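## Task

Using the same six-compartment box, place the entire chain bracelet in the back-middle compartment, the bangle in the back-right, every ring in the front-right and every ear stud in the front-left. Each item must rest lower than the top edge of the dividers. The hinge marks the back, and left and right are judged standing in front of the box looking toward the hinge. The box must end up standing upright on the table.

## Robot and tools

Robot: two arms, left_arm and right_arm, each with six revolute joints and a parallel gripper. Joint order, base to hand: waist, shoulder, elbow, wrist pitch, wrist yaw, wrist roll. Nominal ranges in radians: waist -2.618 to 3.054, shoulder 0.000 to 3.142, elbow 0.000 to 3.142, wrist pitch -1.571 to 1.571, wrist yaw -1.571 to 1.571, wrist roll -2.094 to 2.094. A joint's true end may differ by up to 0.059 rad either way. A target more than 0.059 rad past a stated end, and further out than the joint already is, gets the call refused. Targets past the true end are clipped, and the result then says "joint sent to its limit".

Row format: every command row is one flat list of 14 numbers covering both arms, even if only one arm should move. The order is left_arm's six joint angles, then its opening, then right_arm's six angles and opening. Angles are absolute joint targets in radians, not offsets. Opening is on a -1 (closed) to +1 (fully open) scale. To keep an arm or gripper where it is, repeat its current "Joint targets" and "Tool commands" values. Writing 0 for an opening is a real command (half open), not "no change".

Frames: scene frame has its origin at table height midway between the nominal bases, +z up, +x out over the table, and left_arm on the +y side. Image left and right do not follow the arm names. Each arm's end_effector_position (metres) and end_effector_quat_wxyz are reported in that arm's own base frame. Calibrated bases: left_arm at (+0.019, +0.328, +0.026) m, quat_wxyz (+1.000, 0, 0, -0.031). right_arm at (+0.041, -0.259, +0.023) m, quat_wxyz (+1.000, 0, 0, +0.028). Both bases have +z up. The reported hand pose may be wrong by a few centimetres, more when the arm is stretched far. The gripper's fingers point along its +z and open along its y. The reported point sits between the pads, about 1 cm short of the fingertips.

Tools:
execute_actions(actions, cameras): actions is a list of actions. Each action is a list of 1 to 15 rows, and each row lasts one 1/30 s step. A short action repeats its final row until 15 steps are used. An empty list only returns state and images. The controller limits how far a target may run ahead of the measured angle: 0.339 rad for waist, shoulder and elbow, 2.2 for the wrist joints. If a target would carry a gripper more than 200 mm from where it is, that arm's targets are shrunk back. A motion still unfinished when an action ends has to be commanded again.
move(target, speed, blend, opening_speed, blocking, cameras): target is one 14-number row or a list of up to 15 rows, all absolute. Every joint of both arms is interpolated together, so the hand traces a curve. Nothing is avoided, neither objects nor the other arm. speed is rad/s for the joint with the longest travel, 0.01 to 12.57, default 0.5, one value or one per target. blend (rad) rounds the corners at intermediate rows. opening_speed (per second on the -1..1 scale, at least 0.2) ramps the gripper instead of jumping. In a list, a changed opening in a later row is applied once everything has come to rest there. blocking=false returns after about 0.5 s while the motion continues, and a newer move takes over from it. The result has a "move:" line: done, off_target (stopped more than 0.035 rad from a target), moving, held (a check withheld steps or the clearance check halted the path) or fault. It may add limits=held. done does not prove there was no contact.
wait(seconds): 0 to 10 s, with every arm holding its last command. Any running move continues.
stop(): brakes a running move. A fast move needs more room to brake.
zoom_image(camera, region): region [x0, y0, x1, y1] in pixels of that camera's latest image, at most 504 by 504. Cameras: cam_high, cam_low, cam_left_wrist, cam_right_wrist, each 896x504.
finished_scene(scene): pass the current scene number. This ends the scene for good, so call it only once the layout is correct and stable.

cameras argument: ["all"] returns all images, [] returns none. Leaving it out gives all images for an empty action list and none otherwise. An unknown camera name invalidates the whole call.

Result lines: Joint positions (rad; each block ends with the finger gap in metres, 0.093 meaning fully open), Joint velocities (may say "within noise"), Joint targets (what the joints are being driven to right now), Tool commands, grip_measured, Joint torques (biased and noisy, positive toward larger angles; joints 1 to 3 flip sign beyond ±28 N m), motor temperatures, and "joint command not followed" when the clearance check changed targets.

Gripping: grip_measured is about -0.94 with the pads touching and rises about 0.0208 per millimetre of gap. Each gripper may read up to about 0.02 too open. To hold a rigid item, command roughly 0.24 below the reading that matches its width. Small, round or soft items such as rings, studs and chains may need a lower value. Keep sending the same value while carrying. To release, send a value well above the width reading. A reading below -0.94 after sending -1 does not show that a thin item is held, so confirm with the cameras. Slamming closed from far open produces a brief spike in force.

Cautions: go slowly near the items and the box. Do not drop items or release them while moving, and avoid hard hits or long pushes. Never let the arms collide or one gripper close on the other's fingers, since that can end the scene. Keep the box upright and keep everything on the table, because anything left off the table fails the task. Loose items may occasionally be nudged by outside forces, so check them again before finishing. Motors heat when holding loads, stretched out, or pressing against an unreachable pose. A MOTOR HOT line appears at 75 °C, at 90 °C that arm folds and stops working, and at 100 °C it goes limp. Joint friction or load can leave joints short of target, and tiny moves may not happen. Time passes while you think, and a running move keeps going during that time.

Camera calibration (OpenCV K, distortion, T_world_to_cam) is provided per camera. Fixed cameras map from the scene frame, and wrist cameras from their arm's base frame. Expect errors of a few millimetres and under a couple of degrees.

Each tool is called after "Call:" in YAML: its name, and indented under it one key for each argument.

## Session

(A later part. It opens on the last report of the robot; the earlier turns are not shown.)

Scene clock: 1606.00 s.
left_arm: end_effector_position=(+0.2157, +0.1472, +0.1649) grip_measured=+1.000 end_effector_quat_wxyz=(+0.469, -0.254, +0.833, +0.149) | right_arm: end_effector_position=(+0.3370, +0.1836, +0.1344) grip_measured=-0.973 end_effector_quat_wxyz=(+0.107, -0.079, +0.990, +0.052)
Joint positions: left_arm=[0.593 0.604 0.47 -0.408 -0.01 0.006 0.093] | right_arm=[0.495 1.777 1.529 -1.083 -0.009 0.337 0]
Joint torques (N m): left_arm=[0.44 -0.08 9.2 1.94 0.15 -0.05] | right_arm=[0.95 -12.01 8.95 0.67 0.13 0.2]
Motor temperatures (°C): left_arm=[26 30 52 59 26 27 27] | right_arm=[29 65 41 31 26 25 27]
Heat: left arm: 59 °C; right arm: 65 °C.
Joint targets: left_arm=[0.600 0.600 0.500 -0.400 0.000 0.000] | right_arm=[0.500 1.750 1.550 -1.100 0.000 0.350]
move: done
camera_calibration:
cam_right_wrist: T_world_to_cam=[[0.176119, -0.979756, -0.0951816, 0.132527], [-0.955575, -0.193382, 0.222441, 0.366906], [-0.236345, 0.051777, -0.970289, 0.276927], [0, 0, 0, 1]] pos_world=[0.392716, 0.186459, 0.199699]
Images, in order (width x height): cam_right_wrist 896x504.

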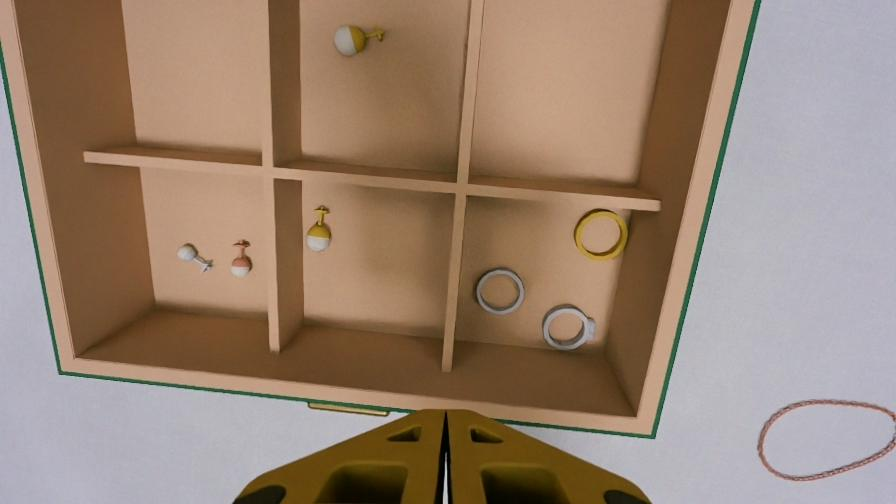

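Call:
move:
  target:
    - [0.6,0.6,0.5,-0.4,0,0,1, 0.15,1.75,1.6,-1.10,0,0,-1]
    - [0.6,0.6,0.5,-0.4,0,0,1, 0.15,2.0785,1.519,-1.011,0,0,-1]
    - [0.6,0.6,0.5,-0.4,0,0,1, 0.222,2.0785,1.519,-1.011,0,0,-1]
  speed: [0.6,0.5,0.15]

Call:
execute_actions:
  actions:
    - [[0.6,0.6,0.5,-0.4,0,0,1,0.25,2.0785,1.519,-1.011,0,0,-1],[0.6,0.6,0.5,-0.4,0,0,1,0.28,2.0785,1.519,-1.011,0,0,-1],[0.6,0.6,0.5,-0.4,0,0,1,0.305,2.0785,1.519,-1.011,0,0,-1],[0.6,0.6,0.5,-0.4,0,0,1,0.325,2.0785,1.519,-1.011,0,0,-1],[0.6,0.6,0.5,-0.4,0,0,1,0.3405,2.0785,1.519,-1.011,0,0,-1],[0.6,0.6,0.5,-0.4,0,0,1,0.353,2.0785,1.519,-1.011,0,0,-1],[0.6,0.6,0.5,-0.4,0,0,1,0.363,2.0785,1.519,-1.011,0,0,-1],[0.6,0.6,0.5,-0.4,0,0,1,0.371,2.0785,1.519,-1.011,0,0,-1],[0.6,0.6,0.5,-0.4,0,0,1,0.377,2.0785,1.519,-1.011,0,0,-1],[0.6,0.6,0.5,-0.4,0,0,1,0.381,2.0785,1.519,-1.011,0,0,-1],[0.6,0.6,0.5,-0.4,0,0,1,0.383,2.0785,1.519,-1.011,0,0,-1]]

Call:
move:
  target:
    - [0.6,0.6,0.5,-0.4,0,0,1, 0.25,2.0785,1.519,-1.011,0,0,-1]
    - [0.6,0.6,0.5,-0.4,0,0,1, 0.20,1.75,1.6,-1.10,0,0,-1]
    - [0.6,0.6,0.5,-0.4,0,0,1, 0.52,1.75,1.55,-1.10,0,0.35,-1]
  speed: 0.5
  cameras: ["cam_right_wrist","cam_high"]

Scene clock: 1634.57 s.
left_arm: end_effector_position=(+0.2157, +0.1472, +0.1649) grip_measured=+1.000 end_effector_quat_wxyz=(+0.469, -0.254, +0.833, +0.149) | right_arm: end_effector_position=(+0.3762, +0.0782, +0.0259) grip_measured=-0.973 end_effector_quat_wxyz=(-0.005, -0.098, +0.995, -0.005)
Joint positions: left_arm=[0.593 0.604 0.47 -0.408 -0.01 0.006 0.093] | right_arm=[0.209 2.071 1.522 -1.032 0.009 0.012 0]
Joint torques (N m): left_arm=[0.44 -0.09 9.21 1.94 0.15 -0.05] | right_arm=[1.62 -10.78 5.89 0.54 -0.06 -0.07]
Motor temperatures (°C): left_arm=[26 30 52 59 26 27 27] | right_arm=[29 65 43 30 26 25 27]
Heat: left arm: 59 °C; right arm: 65 °C.
Joint targets: left_arm=[0.600 0.600 0.500 -0.400 0.000 0.000] | right_arm=[0.222 2.078 1.519 -1.011 0.000 0.000]
move: done
camera_calibration:
cam_left_wrist: T_world_to_cam=[[0.568782, -0.822488, -0.000284814, -0.00148326], [-0.664246, -0.459147, -0.589882, 0.350179], [0.48504, 0.335704, -0.807489, 0.0599531], [0, 0, 0, 1]] pos_world=[0.204369, 0.139437, 0.254975]
cam_right_wrist: T_world_to_cam=[[0.201961, -0.979393, -0.00099895, -0.0000552258], [-0.877117, -0.181325, 0.444732, 0.371903], [-0.435749, -0.0889425, -0.895663, 0.270523], [0, 0, 0, 1]] pos_world=[0.444093, 0.091442, 0.0769003]

Scene clock: 1635.27 s.
left_arm: end_effector_position=(+0.2157, +0.1472, +0.1649) grip_measured=+1.000 end_effector_quat_wxyz=(+0.469, -0.254, +0.833, +0.149) | right_arm: end_effector_position=(+0.3601, +0.1343, +0.0260) grip_measured=-0.973 end_effector_quat_wxyz=(-0.001, -0.181, +0.983, -0.022)
Joint positions: left_arm=[0.593 0.604 0.47 -0.408 -0.01 0.006 0.093] | right_arm=[0.376 2.071 1.522 -1.032 0.043 0.012 0]
Joint torques (N m): left_arm=[0.43 -0.09 9.2 1.94 0.15 -0.05] | right_arm=[1.1 -10.8 5.87 0.54 -0.37 -0.07]
Motor temperatures (°C): left_arm=[26 30 52 59 26 27 27] | right_arm=[29 66 43 30 26 25 27]
Heat: left arm: 59 °C; right arm: 66 °C.
Joint targets: left_arm=[0.600 0.600 0.500 -0.400 0.000 0.000] | right_arm=[0.383 2.078 1.519 -1.011 0.000 0.000]
camera_calibration:
cam_left_wrist: T_world_to_cam=[[0.568782, -0.822488, -0.000284814, -0.00148326], [-0.664246, -0.459147, -0.589882, 0.350179], [0.48504, 0.335704, -0.807489, 0.0599531], [0, 0, 0, 1]] pos_world=[0.204369, 0.139437, 0.254975]
cam_right_wrist: T_world_to_cam=[[0.361837, -0.931675, 0.0325001, -0.00668363], [-0.840225, -0.310821, 0.444311, 0.37203], [-0.403851, -0.188075, -0.895283, 0.270404], [0, 0, 0, 1]] pos_world=[0.42421, 0.160264, 0.0770084]

Scene clock: 1637.87 s.
left_arm: end_effector_position=(+0.2157, +0.1472, +0.1649) grip_measured=+1.000 end_effector_quat_wxyz=(+0.469, -0.254, +0.833, +0.149) | right_arm: end_effector_position=(+0.3388, +0.1939, +0.1492) grip_measured=-0.973 end_effector_quat_wxyz=(+0.129, -0.091, +0.986, +0.057)
Joint positions: left_arm=[0.593 0.604 0.47 -0.408 -0.01 0.006 0.093] | right_arm=[0.521 1.763 1.56 -1.084 0.004 0.337 0]
Joint torques (N m): left_arm=[0.43 -0.09 9.2 1.94 0.15 -0.05] | right_arm=[0.35 -10.65 6.11 0.77 0.01 0.17]
Motor temperatures (°C): left_arm=[26 30 52 59 26 27 27] | right_arm=[29 66 43 30 26 25 27]
Heat: left arm: 59 °C; right arm: 66 °C.
Joint targets: left_arm=[0.600 0.600 0.500 -0.400 0.000 0.000] | right_arm=[0.520 1.750 1.550 -1.100 0.000 0.350]
move: done
camera_calibration:
cam_right_wrist: T_world_to_cam=[[0.203251, -0.974302, -0.0970774, 0.133852], [-0.959733, -0.217879, 0.177319, 0.380158], [-0.193914, 0.057128, -0.979354, 0.277198], [0, 0, 0, 1]] pos_world=[0.391397, 0.197406, 0.217059]
Images, in order (width x height): cam_high 896x504, cam_right_wrist 896x504.

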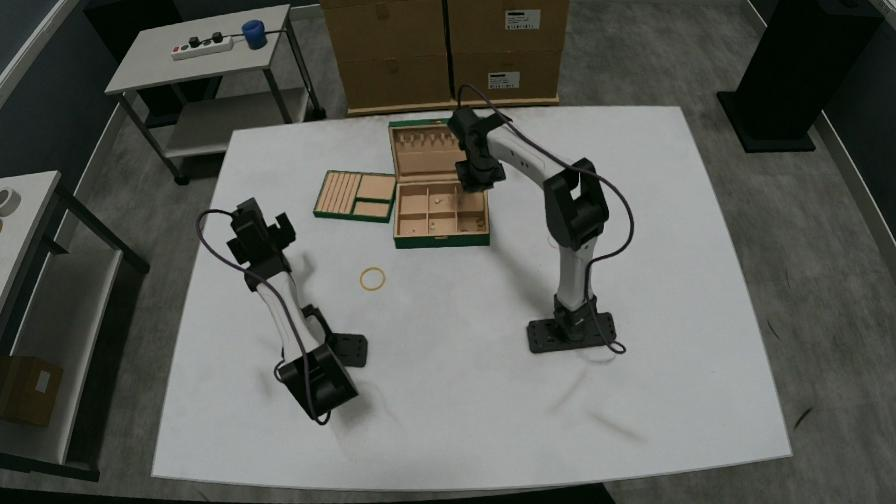

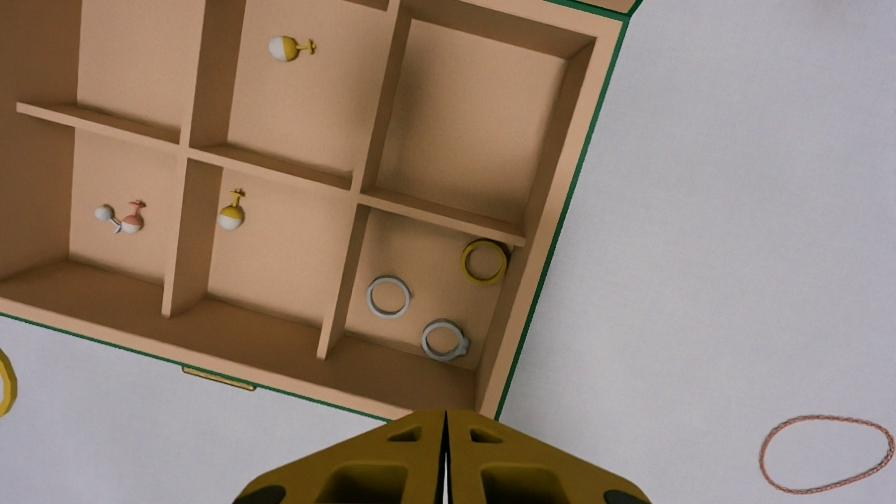

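Call:
move:
  target:
    - [0.6,0.6,0.5,-0.4,0,0,-0.7, -0.4,1.3,1.4,-1.1,0,0,-1]
    - [-0.4,1.6,1.9,-1.3,0,0.5,-0.7, -0.5,0.6,0.6,-0.3,0,0,-1]
    - [-0.657,2.2,2.1,-1.45,-0.206,0.84,-0.7, -0.5,0.6,0.6,-0.3,0,0,-1]
    - [-0.657,2.38,2.148,-1.5,-0.206,0.84,-0.7, -0.5,0.6,0.6,-0.3,0,0,-1]
  speed: [1,0.9,0.7,0.3]
  cameras: ["all"]

Scene clock: 1678.17 s.
left_arm: end_effector_position=(+0.3518, -0.2312, +0.0557) grip_measured=-0.698 end_effector_quat_wxyz=(-0.098, +0.678, +0.724, +0.086) | right_arm: end_effector_position=(+0.2444, -0.1319, +0.2491) grip_measured=-0.973 end_effector_quat_wxyz=(+0.569, +0.203, +0.785, -0.141)
Joint positions: left_arm=[-0.657 2.378 2.118 -1.492 -0.19 0.831 0.012] | right_arm=[-0.494 0.605 0.611 -0.325 0.002 0.011 0]
Joint torques (N m): left_arm=[-0.17 -10.86 7.64 -0.13 -0.21 0.14] | right_arm=[-0.06 -0.4 7.04 2.54 0 -0.06]
Motor temperatures (°C): left_arm=[26 30 52 57 26 27 27] | right_arm=[29 65 42 32 26 25 27]
Heat: left arm: 57 °C; right arm: 65 °C.
Joint targets: left_arm=[-0.657 2.380 2.148 -1.500 -0.206 0.840] | right_arm=[-0.500 0.600 0.600 -0.300 0.000 0.000]
move: done
camera_calibration:
cam_left_wrist: T_world_to_cam=[[-0.99694, -0.0780892, 0.00358683, 0.332553], [-0.0595422, 0.788287, 0.61242, 0.211125], [-0.0506509, 0.610333, -0.790524, 0.283717], [0, 0, 0, 1]] pos_world=[0.358477, -0.31362, 0.0937954]
cam_right_wrist: T_world_to_cam=[[-0.467974, -0.883718, -0.00651924, -0.00124703], [-0.612109, 0.329447, -0.718879, 0.411383], [0.637434, -0.332427, -0.695104, 0.0498954], [0, 0, 0, 1]] pos_world=[0.219422, -0.120044, 0.330409]

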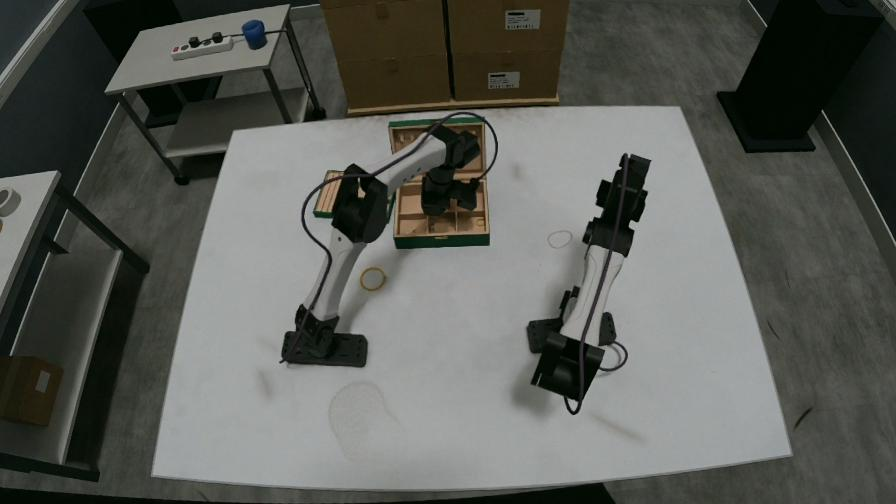

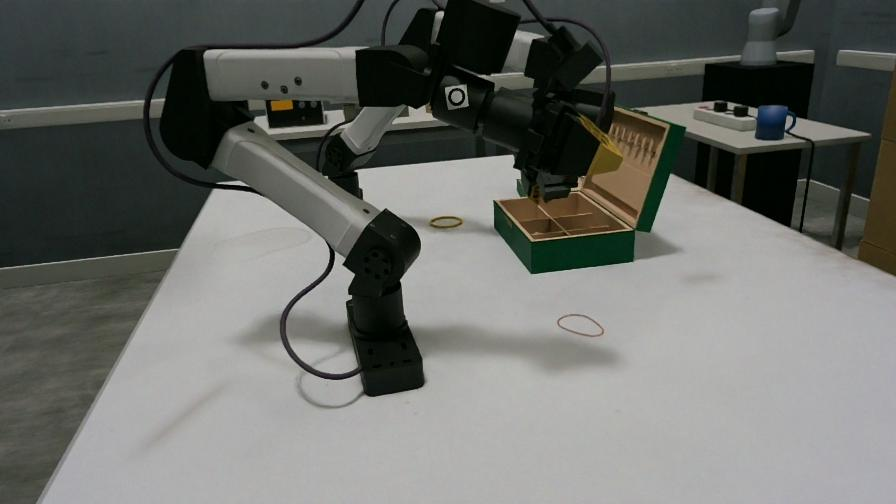

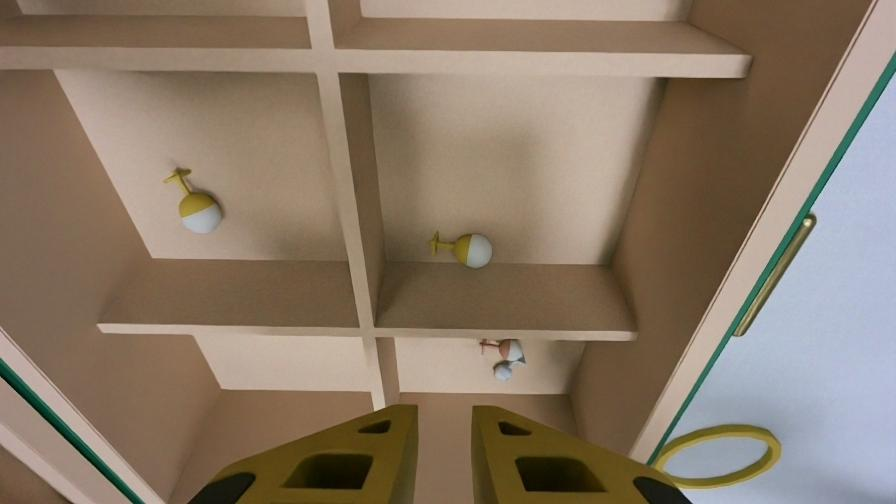

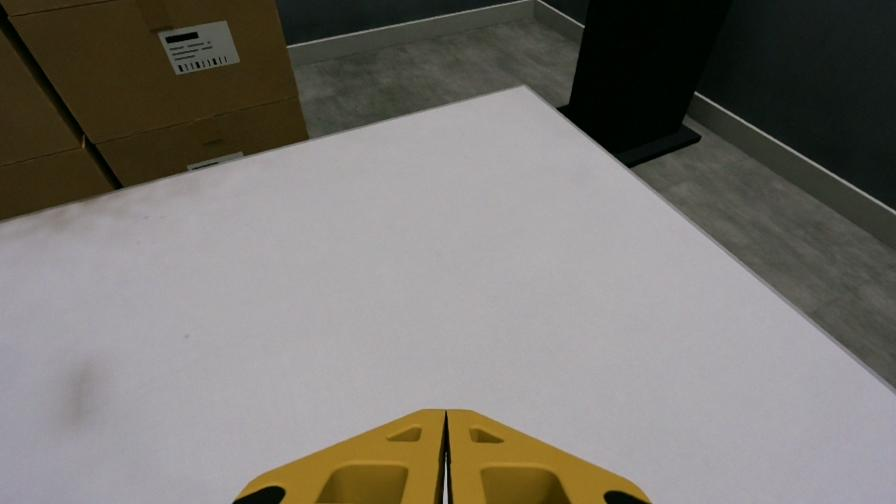

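Call:
move:
  target:
    - [-0.694,2.39,2.15,-1.49,-0.21,0.805,-0.7, -0.5,0.6,0.6,-0.3,0,0,-1]
    - [-0.694,2.412,2.088,-1.408,-0.21,0.805,-0.7, -0.5,0.6,0.6,-0.3,0,0,-1]
  speed: 0.15
  cameras: ["cam_left_wrist"]

Scene clock: 1699.53 s.
left_arm: end_effector_position=(+0.3512, -0.2488, +0.0365) grip_measured=-0.698 end_effector_quat_wxyz=(-0.085, +0.683, +0.719, +0.092) | right_arm: end_effector_position=(+0.2445, -0.1319, +0.2493) grip_measured=-0.973 end_effector_quat_wxyz=(+0.569, +0.203, +0.784, -0.141)
Joint positions: left_arm=[-0.692 2.405 2.093 -1.419 -0.195 0.812 0.012] | right_arm=[-0.494 0.605 0.611 -0.324 0.002 0.011 0]
Joint torques (N m): left_arm=[-0.31 -10.59 4.57 0.12 -0.21 -0.04] | right_arm=[-0.08 -0.42 7.05 2.53 0 -0.06]
Motor temperatures (°C): left_arm=[26 34 51 52 26 27 27] | right_arm=[29 58 42 37 26 25 27]
Heat: left arm: 52 °C; right arm: 58 °C.
Joint targets: left_arm=[-0.694 2.412 2.088 -1.408 -0.210 0.805] | right_arm=[-0.500 0.600 0.600 -0.300 0.000 0.000]
move: done
camera_calibration:
cam_left_wrist: T_world_to_cam=[[-0.99795, -0.0607812, -0.0200573, 0.336099], [-0.0605569, 0.795162, 0.603366, 0.239123], [-0.0207245, 0.603343, -0.797212, 0.267241], [0, 0, 0, 1]] pos_world=[0.355429, -0.330951, 0.0755101]
Images, in order (width x height): cam_left_wrist 896x504.

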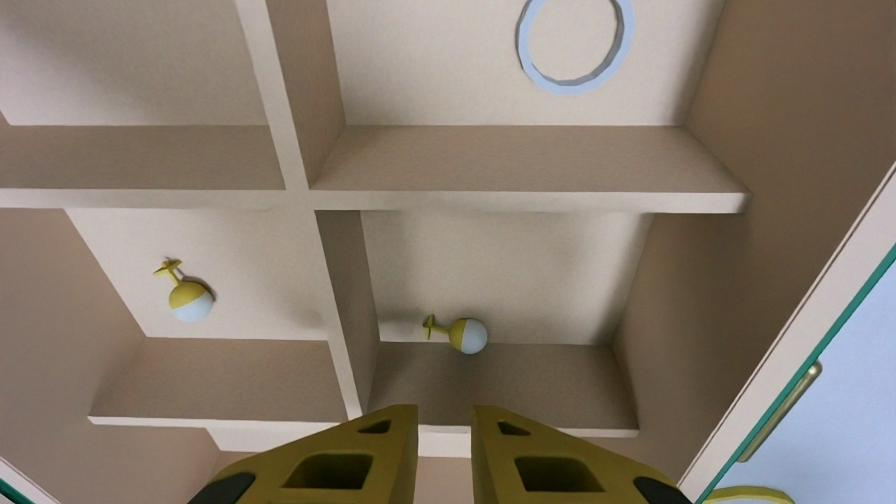

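Call:
move:
  target:
    - [-0.703,2.409,2.02,-1.342,-0.21,0.797,-0.7, -0.5,0.6,0.6,-0.3,0,0,-1]
  speed: 0.12
  cameras: ["cam_left_wrist"]

Scene clock: 1709.83 s.
left_arm: end_effector_position=(+0.3488, -0.2487, +0.0197) grip_measured=-0.698 end_effector_quat_wxyz=(-0.085, +0.682, +0.721, +0.092) | right_arm: end_effector_position=(+0.2445, -0.1319, +0.2494) grip_measured=-0.973 end_effector_quat_wxyz=(+0.569, +0.203, +0.784, -0.141)
Joint positions: left_arm=[-0.696 2.405 2.026 -1.353 -0.195 0.804 0.012] | right_arm=[-0.494 0.605 0.611 -0.323 0.002 0.011 0]
Joint torques (N m): left_arm=[-0.79 -10.89 4.49 0.08 -0.22 -0.04] | right_arm=[-0.09 -0.42 7.02 2.52 0 -0.06]
Motor temperatures (°C): left_arm=[26 36 50 50 26 27 27] | right_arm=[29 56 42 38 26 25 27]
Heat: left arm: 50 °C; right arm: 56 °C.
Joint targets: left_arm=[-0.703 2.409 2.020 -1.342 -0.210 0.797] | right_arm=[-0.500 0.600 0.600 -0.300 0.000 0.000]
move: done
camera_calibration:
cam_left_wrist: T_world_to_cam=[[-0.997681, -0.0647238, -0.0210708, 0.332329], [-0.064297, 0.794531, 0.60381, 0.250195], [-0.0223395, 0.603765, -0.796849, 0.254351], [0, 0, 0, 1]] pos_world=[0.353327, -0.330846, 0.0586115]
Images, in order (width x height): cam_left_wrist 896x504.

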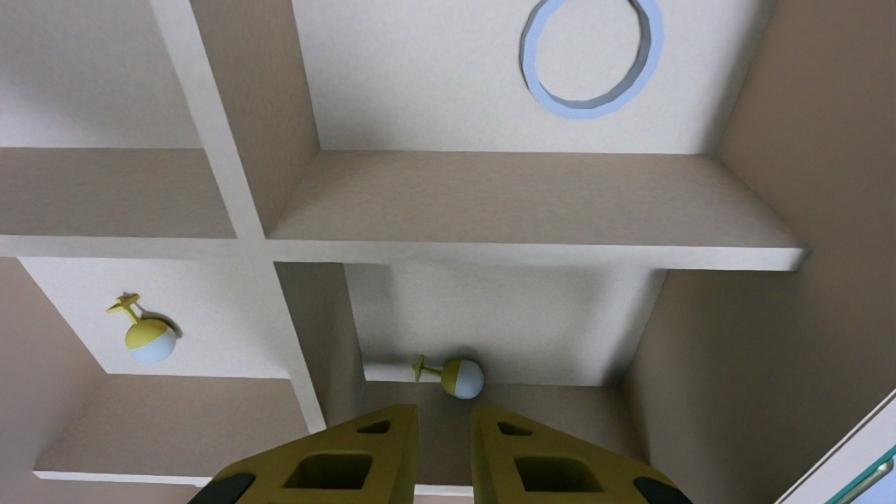

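Call:
move:
  target:
    - [-0.69,2.38,2.15,-1.50,-0.2,0.8,-0.7, -0.5,0.6,0.6,-0.3,0,0,-1]
    - [-0.4686,2.1139,1.8784,-1.1645,0,1.03,-1, -0.5,0.6,0.6,-0.3,0,0,-1]
  speed: 0.4
  cameras: ["cam_left_wrist","cam_high"]

Scene clock: 1773.17 s.
left_arm: end_effector_position=(+0.4001, -0.2002, +0.0849) grip_measured=-0.982 end_effector_quat_wxyz=(+0.056, +0.677, +0.734, +0.024) | right_arm: end_effector_position=(+0.2445, -0.1320, +0.2496) grip_measured=-0.973 end_effector_quat_wxyz=(+0.570, +0.203, +0.784, -0.141)
Joint positions: left_arm=[-0.47 2.157 1.885 -1.178 -0.015 1.021 0] | right_arm=[-0.494 0.605 0.611 -0.322 0.002 0.011 0]
Joint torques (N m): left_arm=[-0.09 -14.02 4.92 0.66 0.26 0.12] | right_arm=[-0.08 -0.4 7.05 2.52 0 -0.06]
Motor temperatures (°C): left_arm=[26 43 47 46 26 27 27] | right_arm=[29 50 42 43 26 25 27]
Heat: left arm: 47 °C; right arm: 50 °C.
Joint targets: left_arm=[-0.469 2.114 1.878 -1.165 0.000 1.030] | right_arm=[-0.500 0.600 0.600 -0.300 0.000 0.000]
move: off_target (left_arm); target 2's new numbers were sent with left_arm's shoulder 0.043 rad from that target; left_arm: the shoulder is farthest, 0.043 rad from its target
camera_calibration:
cam_left_wrist: T_world_to_cam=[[-0.98919, -0.0955858, -0.111202, 0.38609], [-0.12799, 0.932896, 0.336636, 0.251385], [0.071562, 0.34723, -0.935046, 0.201022], [0, 0, 0, 1]] pos_world=[0.399706, -0.267412, 0.146274]
Images, in order (width x height): cam_high 896x504, cam_left_wrist 896x504.

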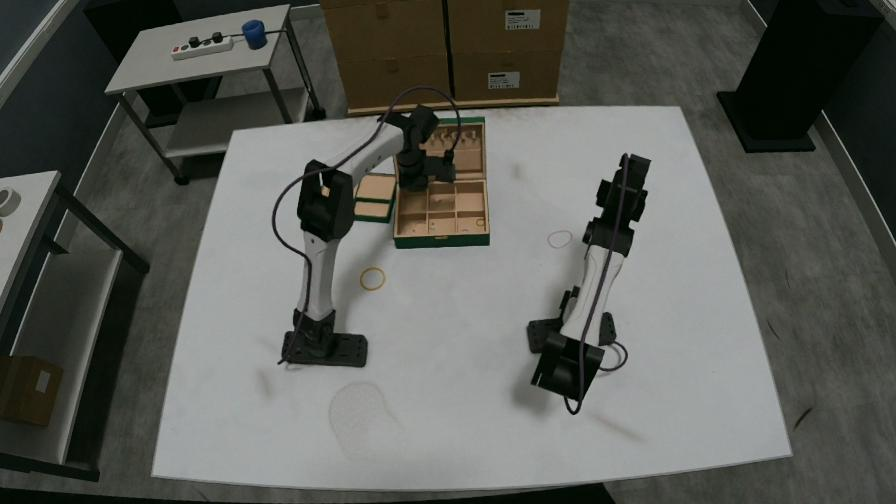

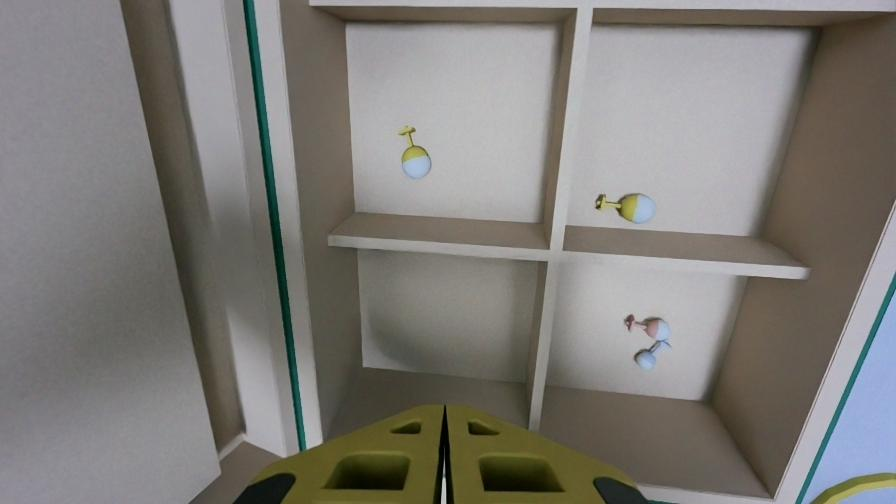

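Call:
move:
  target:
    - [-0.440,2.1139,1.8784,-1.1645,0,1.05,-1, -0.5,0.6,0.6,-0.3,0,0,-1]
    - [-0.440,2.1593,1.63,-0.88,0,1.05,-1, -0.5,0.6,0.6,-0.3,0,0,-1]
    - [-0.475,2.1593,1.63,-0.88,0,1.02,-1, -0.5,0.6,0.6,-0.3,0,0,-1]
  speed: [0.3,0.3,0.06]
  cameras: ["cam_left_wrist"]

Scene clock: 1783.77 s.
left_arm: end_effector_position=(+0.3985, -0.1996, +0.0241) grip_measured=-0.982 end_effector_quat_wxyz=(+0.073, +0.678, +0.731, +0.028) | right_arm: end_effector_position=(+0.2446, -0.1320, +0.2497) grip_measured=-0.973 end_effector_quat_wxyz=(+0.570, +0.203, +0.784, -0.141)
Joint positions: left_arm=[-0.469 2.156 1.635 -0.895 -0.013 1.028 0] | right_arm=[-0.494 0.605 0.611 -0.322 0.002 0.011 0]
Joint torques (N m): left_arm=[-0.64 -9.76 4.96 0.74 0.23 -0.06] | right_arm=[-0.08 -0.42 7.04 2.52 0 -0.07]
Heat: left arm: 47 °C; right arm: 50 °C.
Joint targets: left_arm=[-0.475 2.159 1.630 -0.880 0.000 1.020] | right_arm=[-0.500 0.600 0.600 -0.300 0.000 0.000]
move: done
camera_calibration:
cam_left_wrist: T_world_to_cam=[[-0.986103, -0.0910085, -0.13899, 0.378183], [-0.131405, 0.939165, 0.317335, 0.27424], [0.101655, 0.331189, -0.938072, 0.128951], [0, 0, 0, 1]] pos_world=[0.395855, -0.265846, 0.0865026]
Images, in order (width x height): cam_left_wrist 896x504.

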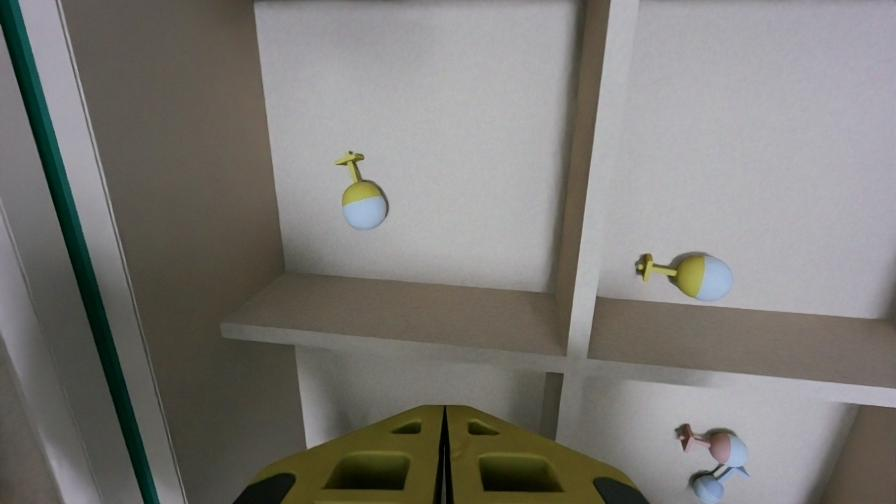

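Call:
execute_actions:
  actions:
    - [[-0.4765,2.1593,1.63,-0.88,0,1.02,-1,-0.5,0.6,0.6,-0.3,0,0,-1],[-0.4794,2.1593,1.63,-0.88,0,1.02,-1,-0.5,0.6,0.6,-0.3,0,0,-1],[-0.4838,2.1593,1.63,-0.88,0,1.02,-1,-0.5,0.6,0.6,-0.3,0,0,-1],[-0.4897,2.1593,1.63,-0.88,0,1.02,-1,-0.5,0.6,0.6,-0.3,0,0,-1],[-0.497,2.1593,1.63,-0.88,0,1.02,-1,-0.5,0.6,0.6,-0.3,0,0,-1],[-0.506,2.1593,1.63,-0.88,0,1.02,-1,-0.5,0.6,0.6,-0.3,0,0,-1],[-0.516,2.1593,1.63,-0.88,0,1.02,-1,-0.5,0.6,0.6,-0.3,0,0,-1],[-0.528,2.1593,1.63,-0.88,0,1.02,-1,-0.5,0.6,0.6,-0.3,0,0,-1],[-0.541,2.1593,1.63,-0.88,0,1.02,-1,-0.5,0.6,0.6,-0.3,0,0,-1],[-0.556,2.1593,1.63,-0.88,0,1.02,-1,-0.5,0.6,0.6,-0.3,0,0,-1],[-0.572,2.1593,1.63,-0.88,0,1.02,-1,-0.5,0.6,0.6,-0.3,0,0,-1],[-0.59,2.1593,1.63,-0.88,0,1.02,-1,-0.5,0.6,0.6,-0.3,0,0,-1],[-0.609,2.1593,1.63,-0.88,0,1.02,-1,-0.5,0.6,0.6,-0.3,0,0,-1],[-0.56,2.1593,1.63,-0.88,0,1.02,-1,-0.5,0.6,0.6,-0.3,0,0,-1],[-0.56,2.1593,1.63,-0.88,0,1.02,-1,-0.5,0.6,0.6,-0.3,0,0,-1]]

Call:
move:
  target:
    - [-0.53,2.1139,1.8784,-1.1645,0,1.03,-1, -0.5,0.6,0.6,-0.3,0,0,-1]
    - [-0.65,2.0,1.9,-1.1645,0,0.9,-1, -0.5,0.6,0.6,-0.3,0,0,-1]
  speed: 0.4
  cameras: ["cam_left_wrist","cam_high"]

Scene clock: 1802.40 s.
left_arm: end_effector_position=(+0.3776, -0.2374, +0.0241) grip_measured=-0.982 end_effector_quat_wxyz=(+0.075, +0.712, +0.698, +0.020) | right_arm: end_effector_position=(+0.2446, -0.1320, +0.2497) grip_measured=-0.973 end_effector_quat_wxyz=(+0.570, +0.203, +0.784, -0.141)
Joint positions: left_arm=[-0.563 2.156 1.635 -0.893 -0.005 1.027 0] | right_arm=[-0.494 0.605 0.611 -0.322 0.002 0.011 0]
Joint torques (N m): left_arm=[0.13 -9.77 4.96 0.74 0.15 -0.06] | right_arm=[-0.09 -0.42 7.02 2.52 0 -0.06]
Heat: left arm: 46 °C; right arm: 49 °C.
Joint targets: left_arm=[-0.560 2.159 1.630 -0.880 0.000 1.020] | right_arm=[-0.500 0.600 0.600 -0.300 0.000 0.000]
camera_calibration:
cam_left_wrist: T_world_to_cam=[[-0.990743, 0.000846825, -0.13575, 0.377633], [-0.0416568, 0.949841, 0.309948, 0.275861], [0.129204, 0.312734, -0.941012, 0.128942], [0, 0, 0, 1]] pos_world=[0.368969, -0.302668, 0.0870977]
cam_right_wrist: T_world_to_cam=[[-0.467959, -0.883726, -0.00651969, -0.00129392], [-0.610389, 0.328537, -0.720756, 0.411905], [0.639092, -0.333305, -0.693159, 0.0492643], [0, 0, 0, 1]] pos_world=[0.219332, -0.120049, 0.331022]

Scene clock: 1804.23 s.
left_arm: end_effector_position=(+0.3567, -0.2734, +0.1390) grip_measured=-0.982 end_effector_quat_wxyz=(+0.128, +0.698, +0.704, +0.018) | right_arm: end_effector_position=(+0.2446, -0.1320, +0.2497) grip_measured=-0.973 end_effector_quat_wxyz=(+0.570, +0.203, +0.784, -0.141)
Joint positions: left_arm=[-0.655 2.027 1.877 -1.163 -0.003 0.908 0] | right_arm=[-0.494 0.605 0.611 -0.322 0.002 0.011 0]
Joint torques (N m): left_arm=[0.25 -11.85 7.66 0.78 0.12 -0.03] | right_arm=[-0.08 -0.4 7.04 2.51 0 -0.06]
Heat: left arm: 47 °C; right arm: 49 °C.
Joint targets: left_arm=[-0.650 2.000 1.900 -1.165 0.000 0.900] | right_arm=[-0.500 0.600 0.600 -0.300 0.000 0.000]
move: done
camera_calibration:
cam_left_wrist: T_world_to_cam=[[-0.978636, -0.0366507, -0.202306, 0.367204], [-0.0836438, 0.969846, 0.228917, 0.305245], [0.187815, 0.240948, -0.952192, 0.211999], [0, 0, 0, 1]] pos_world=[0.345075, -0.333663, 0.206275]
Images, in order (width x height): cam_high 896x504, cam_left_wrist 896x504.

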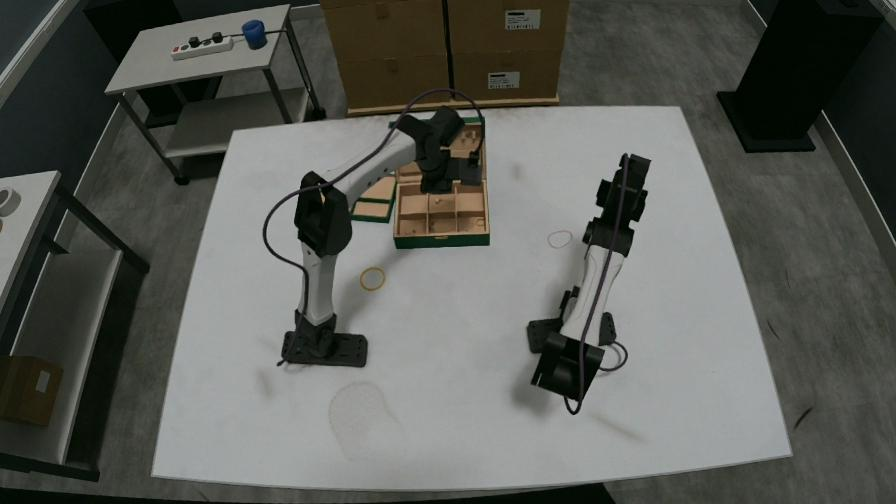

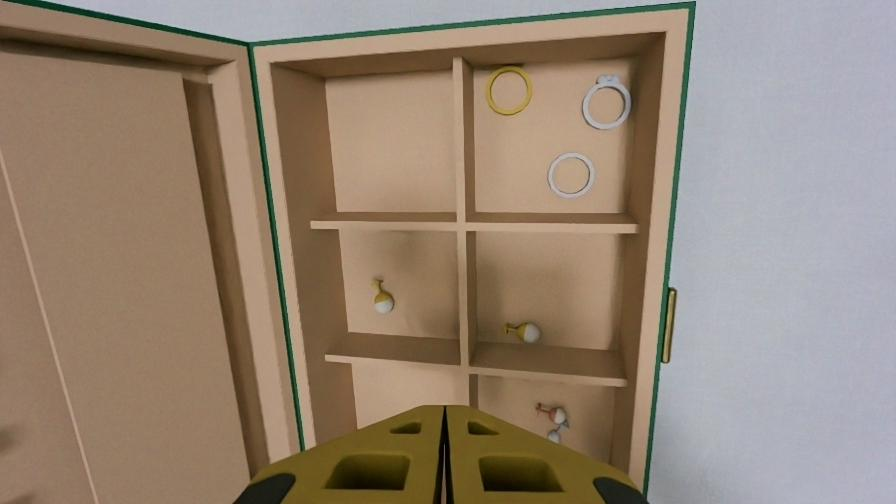

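Call:
move:
  target:
    - [-0.53,2.1139,1.8784,-1.1645,0,1.03,-1, -0.5,0.6,0.6,-0.3,0,0,-1]
    - [-0.53,2.1593,1.63,-0.88,0,1.02,-1, -0.5,0.6,0.6,-0.3,0,0,-1]
    - [-0.575,2.1593,1.63,-0.88,0,1.0,-1, -0.5,0.6,0.6,-0.3,0,0,-1]
  speed: [0.4,0.3,0.06]
  cameras: ["cam_left_wrist"]

Scene clock: 1814.87 s.
left_arm: end_effector_position=(+0.3757, -0.2395, +0.0245) grip_measured=-0.982 end_effector_quat_wxyz=(+0.076, +0.707, +0.703, +0.018) | right_arm: end_effector_position=(+0.2446, -0.1320, +0.2498) grip_measured=-0.973 end_effector_quat_wxyz=(+0.570, +0.203, +0.784, -0.141)
Joint positions: left_arm=[-0.569 2.155 1.634 -0.895 -0.003 1.008 0] | right_arm=[-0.494 0.605 0.611 -0.322 0.002 0.011 0]
Joint torques (N m): left_arm=[-0.59 -9.62 5.01 0.75 0.13 -0.08] | right_arm=[-0.08 -0.4 7.04 2.52 0 -0.06]
Heat: left arm: 47 °C; right arm: 48 °C.
Joint targets: left_arm=[-0.575 2.159 1.630 -0.880 0.000 1.000] | right_arm=[-0.500 0.600 0.600 -0.300 0.000 0.000]
move: done
camera_calibration:
cam_left_wrist: T_world_to_cam=[[-0.991113, -0.0127233, -0.132414, 0.37264], [-0.0531179, 0.950466, 0.306257, 0.282142], [0.121959, 0.310568, -0.942695, 0.132448], [0, 0, 0, 1]] pos_world=[0.368162, -0.304559, 0.0877932]
Images, in order (width x height): cam_left_wrist 896x504.

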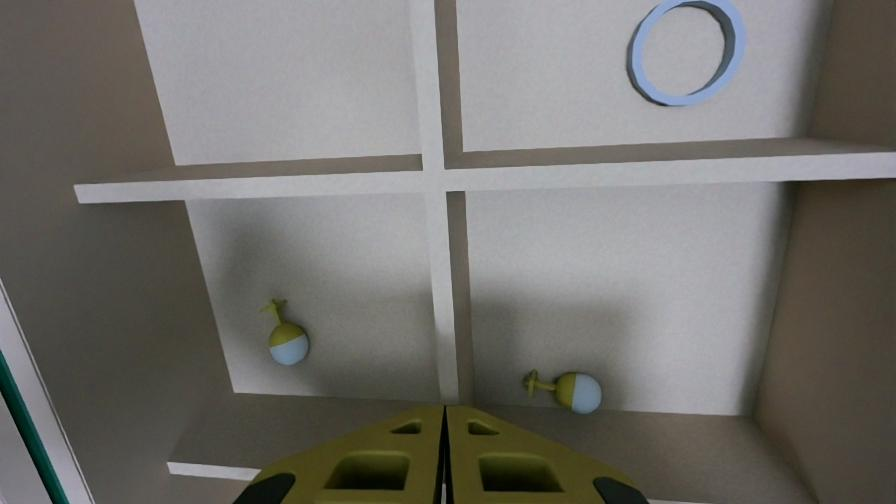

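Call:
execute_actions:
  actions:
    - [[-0.5765,2.1593,1.63,-0.88,0,1.0,-1,-0.5,0.6,0.6,-0.3,0,0,-1],[-0.5794,2.1593,1.63,-0.88,0,1.0,-1,-0.5,0.6,0.6,-0.3,0,0,-1],[-0.5838,2.1593,1.63,-0.88,0,1.0,-1,-0.5,0.6,0.6,-0.3,0,0,-1],[-0.5897,2.1593,1.63,-0.88,0,1.0,-1,-0.5,0.6,0.6,-0.3,0,0,-1],[-0.597,2.1593,1.63,-0.88,0,1.0,-1,-0.5,0.6,0.6,-0.3,0,0,-1],[-0.606,2.1593,1.63,-0.88,0,1.0,-1,-0.5,0.6,0.6,-0.3,0,0,-1],[-0.616,2.1593,1.63,-0.88,0,1.0,-1,-0.5,0.6,0.6,-0.3,0,0,-1],[-0.628,2.1593,1.63,-0.88,0,1.0,-1,-0.5,0.6,0.6,-0.3,0,0,-1],[-0.641,2.1593,1.63,-0.88,0,1.0,-1,-0.5,0.6,0.6,-0.3,0,0,-1],[-0.656,2.1593,1.63,-0.88,0,1.0,-1,-0.5,0.6,0.6,-0.3,0,0,-1],[-0.672,2.1593,1.63,-0.88,0,1.0,-1,-0.5,0.6,0.6,-0.3,0,0,-1],[-0.69,2.1593,1.63,-0.88,0,1.0,-1,-0.5,0.6,0.6,-0.3,0,0,-1],[-0.709,2.1593,1.63,-0.88,0,1.0,-1,-0.5,0.6,0.6,-0.3,0,0,-1],[-0.66,2.1593,1.63,-0.88,0,1.0,-1,-0.5,0.6,0.6,-0.3,0,0,-1],[-0.66,2.1593,1.63,-0.88,0,1.0,-1,-0.5,0.6,0.6,-0.3,0,0,-1]]

Call:
move:
  target:
    - [-0.65,2.1139,1.8784,-1.1645,0,1.03,-1, -0.5,0.6,0.6,-0.3,0,0,-1]
    - [-0.70,2.0,1.9,-1.1645,0,0.9,-1, -0.5,0.6,0.6,-0.3,0,0,-1]
  speed: 0.4
  cameras: ["cam_left_wrist","cam_high"]

Scene clock: 1838.23 s.
left_arm: end_effector_position=(+0.3514, -0.2745, +0.0246) grip_measured=-0.982 end_effector_quat_wxyz=(+0.078, +0.739, +0.669, +0.012) | right_arm: end_effector_position=(+0.2446, -0.1320, +0.2498) grip_measured=-0.973 end_effector_quat_wxyz=(+0.570, +0.203, +0.784, -0.141)
Joint positions: left_arm=[-0.662 2.155 1.634 -0.893 0.002 1.007 0] | right_arm=[-0.494 0.605 0.611 -0.322 0.002 0.011 0]
Joint torques (N m): left_arm=[-0.02 -9.63 5.01 0.74 0.07 -0.05] | right_arm=[-0.08 -0.42 7.05 2.51 0 -0.06]
Heat: left arm: 46 °C; right arm: 48 °C.
Joint targets: left_arm=[-0.660 2.159 1.630 -0.880 0.000 1.000] | right_arm=[-0.500 0.600 0.600 -0.300 0.000 0.000]
camera_calibration:
cam_left_wrist: T_world_to_cam=[[-0.988208, 0.0791821, -0.131051, 0.372226], [0.0363224, 0.9527, 0.301735, 0.283393], [0.148744, 0.293417, -0.944342, 0.132283], [0, 0, 0, 1]] pos_world=[0.337867, -0.338276, 0.0881911]
cam_right_wrist: T_world_to_cam=[[-0.467957, -0.883727, -0.00652707, -0.00129217], [-0.61015, 0.328416, -0.721013, 0.411926], [0.639322, -0.33342, -0.692891, 0.0491116], [0, 0, 0, 1]] pos_world=[0.219334, -0.12005, 0.331024]

Scene clock: 1840.07 s.
left_arm: end_effector_position=(+0.3442, -0.2889, +0.1393) grip_measured=-0.982 end_effector_quat_wxyz=(+0.128, +0.713, +0.689, +0.013) | right_arm: end_effector_position=(+0.2446, -0.1320, +0.2498) grip_measured=-0.973 end_effector_quat_wxyz=(+0.570, +0.203, +0.784, -0.141)
Joint positions: left_arm=[-0.698 2.026 1.877 -1.163 0.002 0.908 0] | right_arm=[-0.494 0.605 0.611 -0.322 0.002 0.011 0]
Joint torques (N m): left_arm=[-0.38 -11.75 7.65 0.79 0.07 -0.06] | right_arm=[-0.08 -0.43 7.04 2.51 0 -0.06]
Heat: left arm: 46 °C; right arm: 48 °C.
Joint targets: left_arm=[-0.700 2.000 1.900 -1.165 0.000 0.900] | right_arm=[-0.500 0.600 0.600 -0.300 0.000 0.000]
move: done
camera_calibration:
cam_left_wrist: T_world_to_cam=[[-0.979924, 0.00533061, -0.1993, 0.366628], [-0.0404721, 0.97351, 0.225032, 0.305811], [0.195221, 0.228581, -0.95375, 0.212445], [0, 0, 0, 1]] pos_world=[0.330171, -0.348225, 0.206871]
Images, in order (width x height): cam_high 896x504, cam_left_wrist 896x504.

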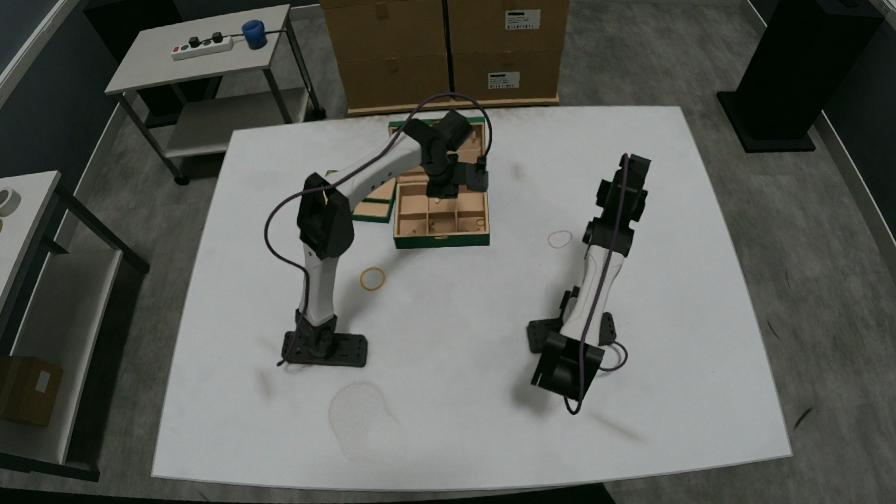

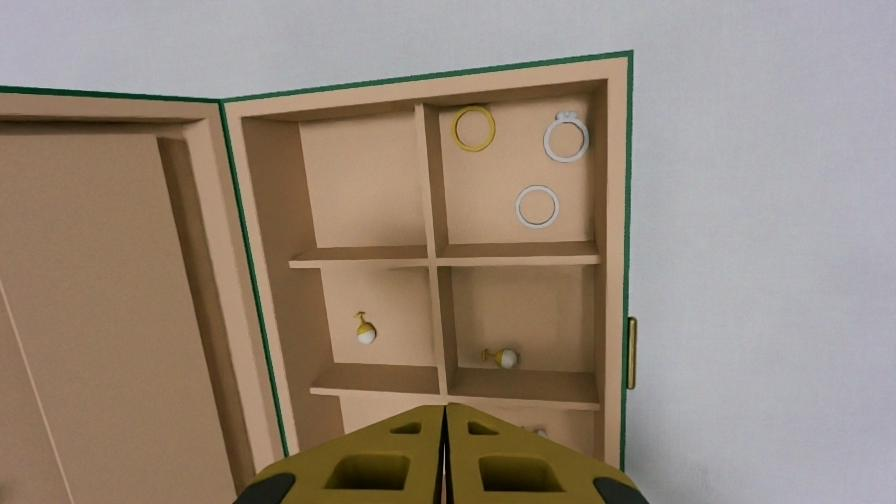

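Call:
move:
  target:
    - [-0.50,2.1139,1.8784,-1.1645,0,1.03,-1, -0.5,0.6,0.6,-0.3,0,0,-1]
    - [-0.44,2.1139,1.8784,-1.1645,0,1.05,-1, -0.5,0.6,0.6,-0.3,0,0,-1]
    - [-0.44,2.1748,1.5657,-0.791,0,1.05,-1, -0.5,0.6,0.6,-0.3,0,0,-1]
    - [-0.475,2.1748,1.5657,-0.791,0,1.03,-1, -0.5,0.6,0.6,-0.3,0,0,-1]
  speed: [0.4,0.4,0.25,0.06]
  cameras: ["cam_left_wrist"]

Scene clock: 1869.23 s.
left_arm: end_effector_position=(+0.3981, -0.2014, +0.0044) grip_measured=-0.982 end_effector_quat_wxyz=(+0.082, +0.681, +0.727, +0.023) | right_arm: end_effector_position=(+0.2446, -0.1320, +0.2498) grip_measured=-0.973 end_effector_quat_wxyz=(+0.570, +0.203, +0.784, -0.141)
Joint positions: left_arm=[-0.467 2.169 1.572 -0.802 0.002 1.038 0] | right_arm=[-0.494 0.605 0.611 -0.322 0.002 0.011 0]
Joint torques (N m): left_arm=[-0.79 -9.51 4.85 0.76 0.08 -0.07] | right_arm=[-0.06 -0.42 7.05 2.51 0 -0.06]
Heat: left arm: 47 °C; right arm: 47 °C.
Joint targets: left_arm=[-0.475 2.175 1.566 -0.791 0.000 1.030] | right_arm=[-0.500 0.600 0.600 -0.300 0.000 0.000]
move: done
camera_calibration:
cam_left_wrist: T_world_to_cam=[[-0.985924, -0.083513, -0.144842, 0.376338], [-0.123963, 0.946453, 0.298094, 0.280697], [0.112192, 0.311853, -0.943483, 0.103098], [0, 0, 0, 1]] pos_world=[0.39427, -0.266389, 0.068107]
Images, in order (width x height): cam_left_wrist 896x504.

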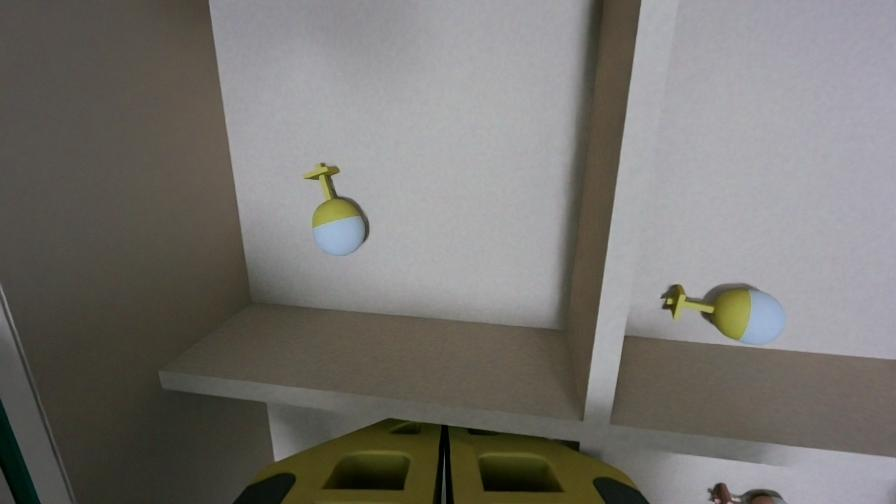

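Call:
execute_actions:
  actions:
    - [[-0.4765,2.175,1.566,-0.791,0,1.03,-1,-0.5,0.6,0.6,-0.3,0,0,-1],[-0.4794,2.175,1.566,-0.791,0,1.03,-1,-0.5,0.6,0.6,-0.3,0,0,-1],[-0.4838,2.175,1.566,-0.791,0,1.03,-1,-0.5,0.6,0.6,-0.3,0,0,-1],[-0.4897,2.175,1.566,-0.791,0,1.03,-1,-0.5,0.6,0.6,-0.3,0,0,-1],[-0.497,2.175,1.566,-0.791,0,1.03,-1,-0.5,0.6,0.6,-0.3,0,0,-1],[-0.506,2.175,1.566,-0.791,0,1.03,-1,-0.5,0.6,0.6,-0.3,0,0,-1],[-0.516,2.175,1.566,-0.791,0,1.03,-1,-0.5,0.6,0.6,-0.3,0,0,-1],[-0.528,2.175,1.566,-0.791,0,1.03,-1,-0.5,0.6,0.6,-0.3,0,0,-1],[-0.541,2.175,1.566,-0.791,0,1.03,-1,-0.5,0.6,0.6,-0.3,0,0,-1],[-0.556,2.175,1.566,-0.791,0,1.03,-1,-0.5,0.6,0.6,-0.3,0,0,-1],[-0.572,2.175,1.566,-0.791,0,1.03,-1,-0.5,0.6,0.6,-0.3,0,0,-1],[-0.59,2.175,1.566,-0.791,0,1.03,-1,-0.5,0.6,0.6,-0.3,0,0,-1],[-0.609,2.175,1.566,-0.791,0,1.03,-1,-0.5,0.6,0.6,-0.3,0,0,-1],[-0.57,2.175,1.566,-0.791,0,1.03,-1,-0.5,0.6,0.6,-0.3,0,0,-1],[-0.56,2.175,1.566,-0.791,0,1.03,-1,-0.5,0.6,0.6,-0.3,0,0,-1]]

Call:
move:
  target:
    - [-0.54,2.1139,1.8784,-1.1645,0,1.03,-1, -0.5,0.6,0.6,-0.3,0,0,-1]
    - [-0.70,2.0,1.9,-1.1645,0,0.9,-1, -0.5,0.6,0.6,-0.3,0,0,-1]
  speed: 0.4
  cameras: ["cam_left_wrist","cam_high"]

Scene clock: 1886.27 s.
left_arm: end_effector_position=(+0.3815, -0.2319, +0.0045) grip_measured=-0.982 end_effector_quat_wxyz=(+0.080, +0.711, +0.698, +0.035) | right_arm: end_effector_position=(+0.2446, -0.1320, +0.2498) grip_measured=-0.973 end_effector_quat_wxyz=(+0.570, +0.203, +0.784, -0.141)
Joint positions: left_arm=[-0.558 2.169 1.572 -0.801 -0.031 1.034 0] | right_arm=[-0.494 0.605 0.611 -0.322 0.002 0.011 0]
Joint torques (N m): left_arm=[-0.35 -9.5 4.86 0.74 0.42 -0.02] | right_arm=[-0.08 -0.42 7.02 2.51 0 -0.06]
Heat: left arm: 46 °C; right arm: 47 °C.
Joint targets: left_arm=[-0.560 2.175 1.566 -0.791 0.000 1.030] | right_arm=[-0.500 0.600 0.600 -0.300 0.000 0.000]
camera_calibration:
cam_left_wrist: T_world_to_cam=[[-0.98671, 0.000641893, -0.162487, 0.377346], [-0.0524953, 0.945108, 0.322514, 0.279781], [0.153775, 0.326757, -0.932514, 0.102145], [0, 0, 0, 1]] pos_world=[0.371311, -0.298042, 0.066332]
cam_right_wrist: T_world_to_cam=[[-0.467957, -0.883727, -0.00652707, -0.00129217], [-0.61015, 0.328416, -0.721013, 0.411926], [0.639322, -0.33342, -0.692891, 0.0491116], [0, 0, 0, 1]] pos_world=[0.219334, -0.12005, 0.331024]

Scene clock: 1888.37 s.
left_arm: end_effector_position=(+0.3429, -0.2900, +0.1364) grip_measured=-0.982 end_effector_quat_wxyz=(+0.125, +0.716, +0.687, +0.017) | right_arm: end_effector_position=(+0.2446, -0.1320, +0.2499) grip_measured=-0.973 end_effector_quat_wxyz=(+0.570, +0.203, +0.784, -0.141)
Joint positions: left_arm=[-0.705 2.031 1.875 -1.162 -0.008 0.908 0] | right_arm=[-0.494 0.605 0.611 -0.321 0.002 0.011 0]
Joint torques (N m): left_arm=[0.23 -12.26 7.88 0.77 0.18 -0.08] | right_arm=[-0.09 -0.42 7.05 2.51 0 -0.06]
Heat: left arm: 47 °C; right arm: 47 °C.
Joint targets: left_arm=[-0.700 2.000 1.900 -1.165 0.000 0.900] | right_arm=[-0.500 0.600 0.600 -0.300 0.000 0.000]
move: done
camera_calibration:
cam_left_wrist: T_world_to_cam=[[-0.979577, 0.0126289, -0.200674, 0.366977], [-0.0359122, 0.97099, 0.23641, 0.303697], [0.197838, 0.238788, -0.950705, 0.211872], [0, 0, 0, 1]] pos_world=[0.328473, -0.350114, 0.203273]
Images, in order (width x height): cam_high 896x504, cam_left_wrist 896x504.

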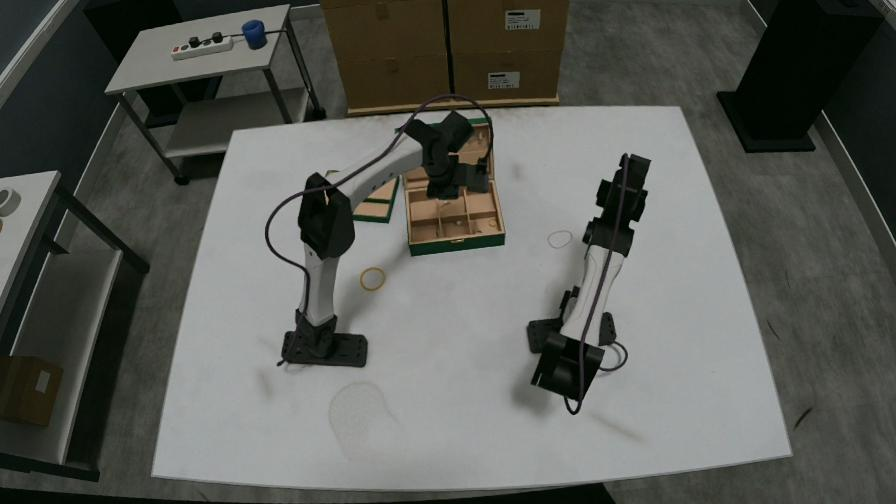

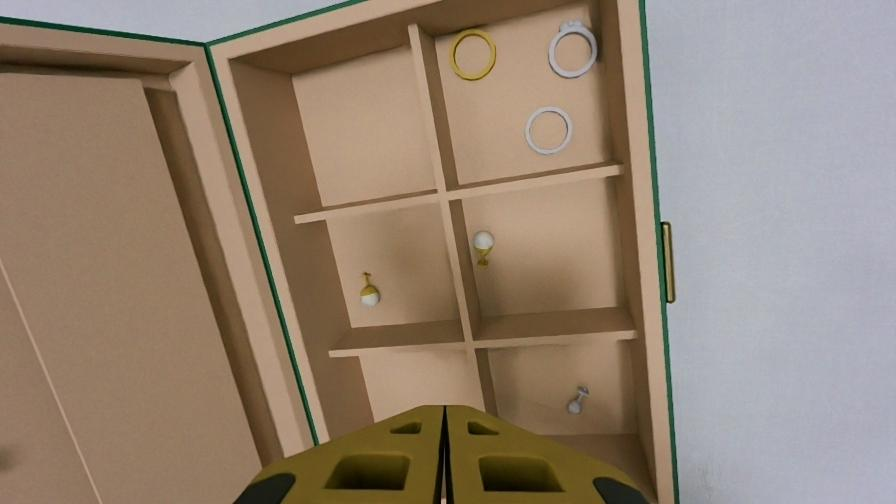

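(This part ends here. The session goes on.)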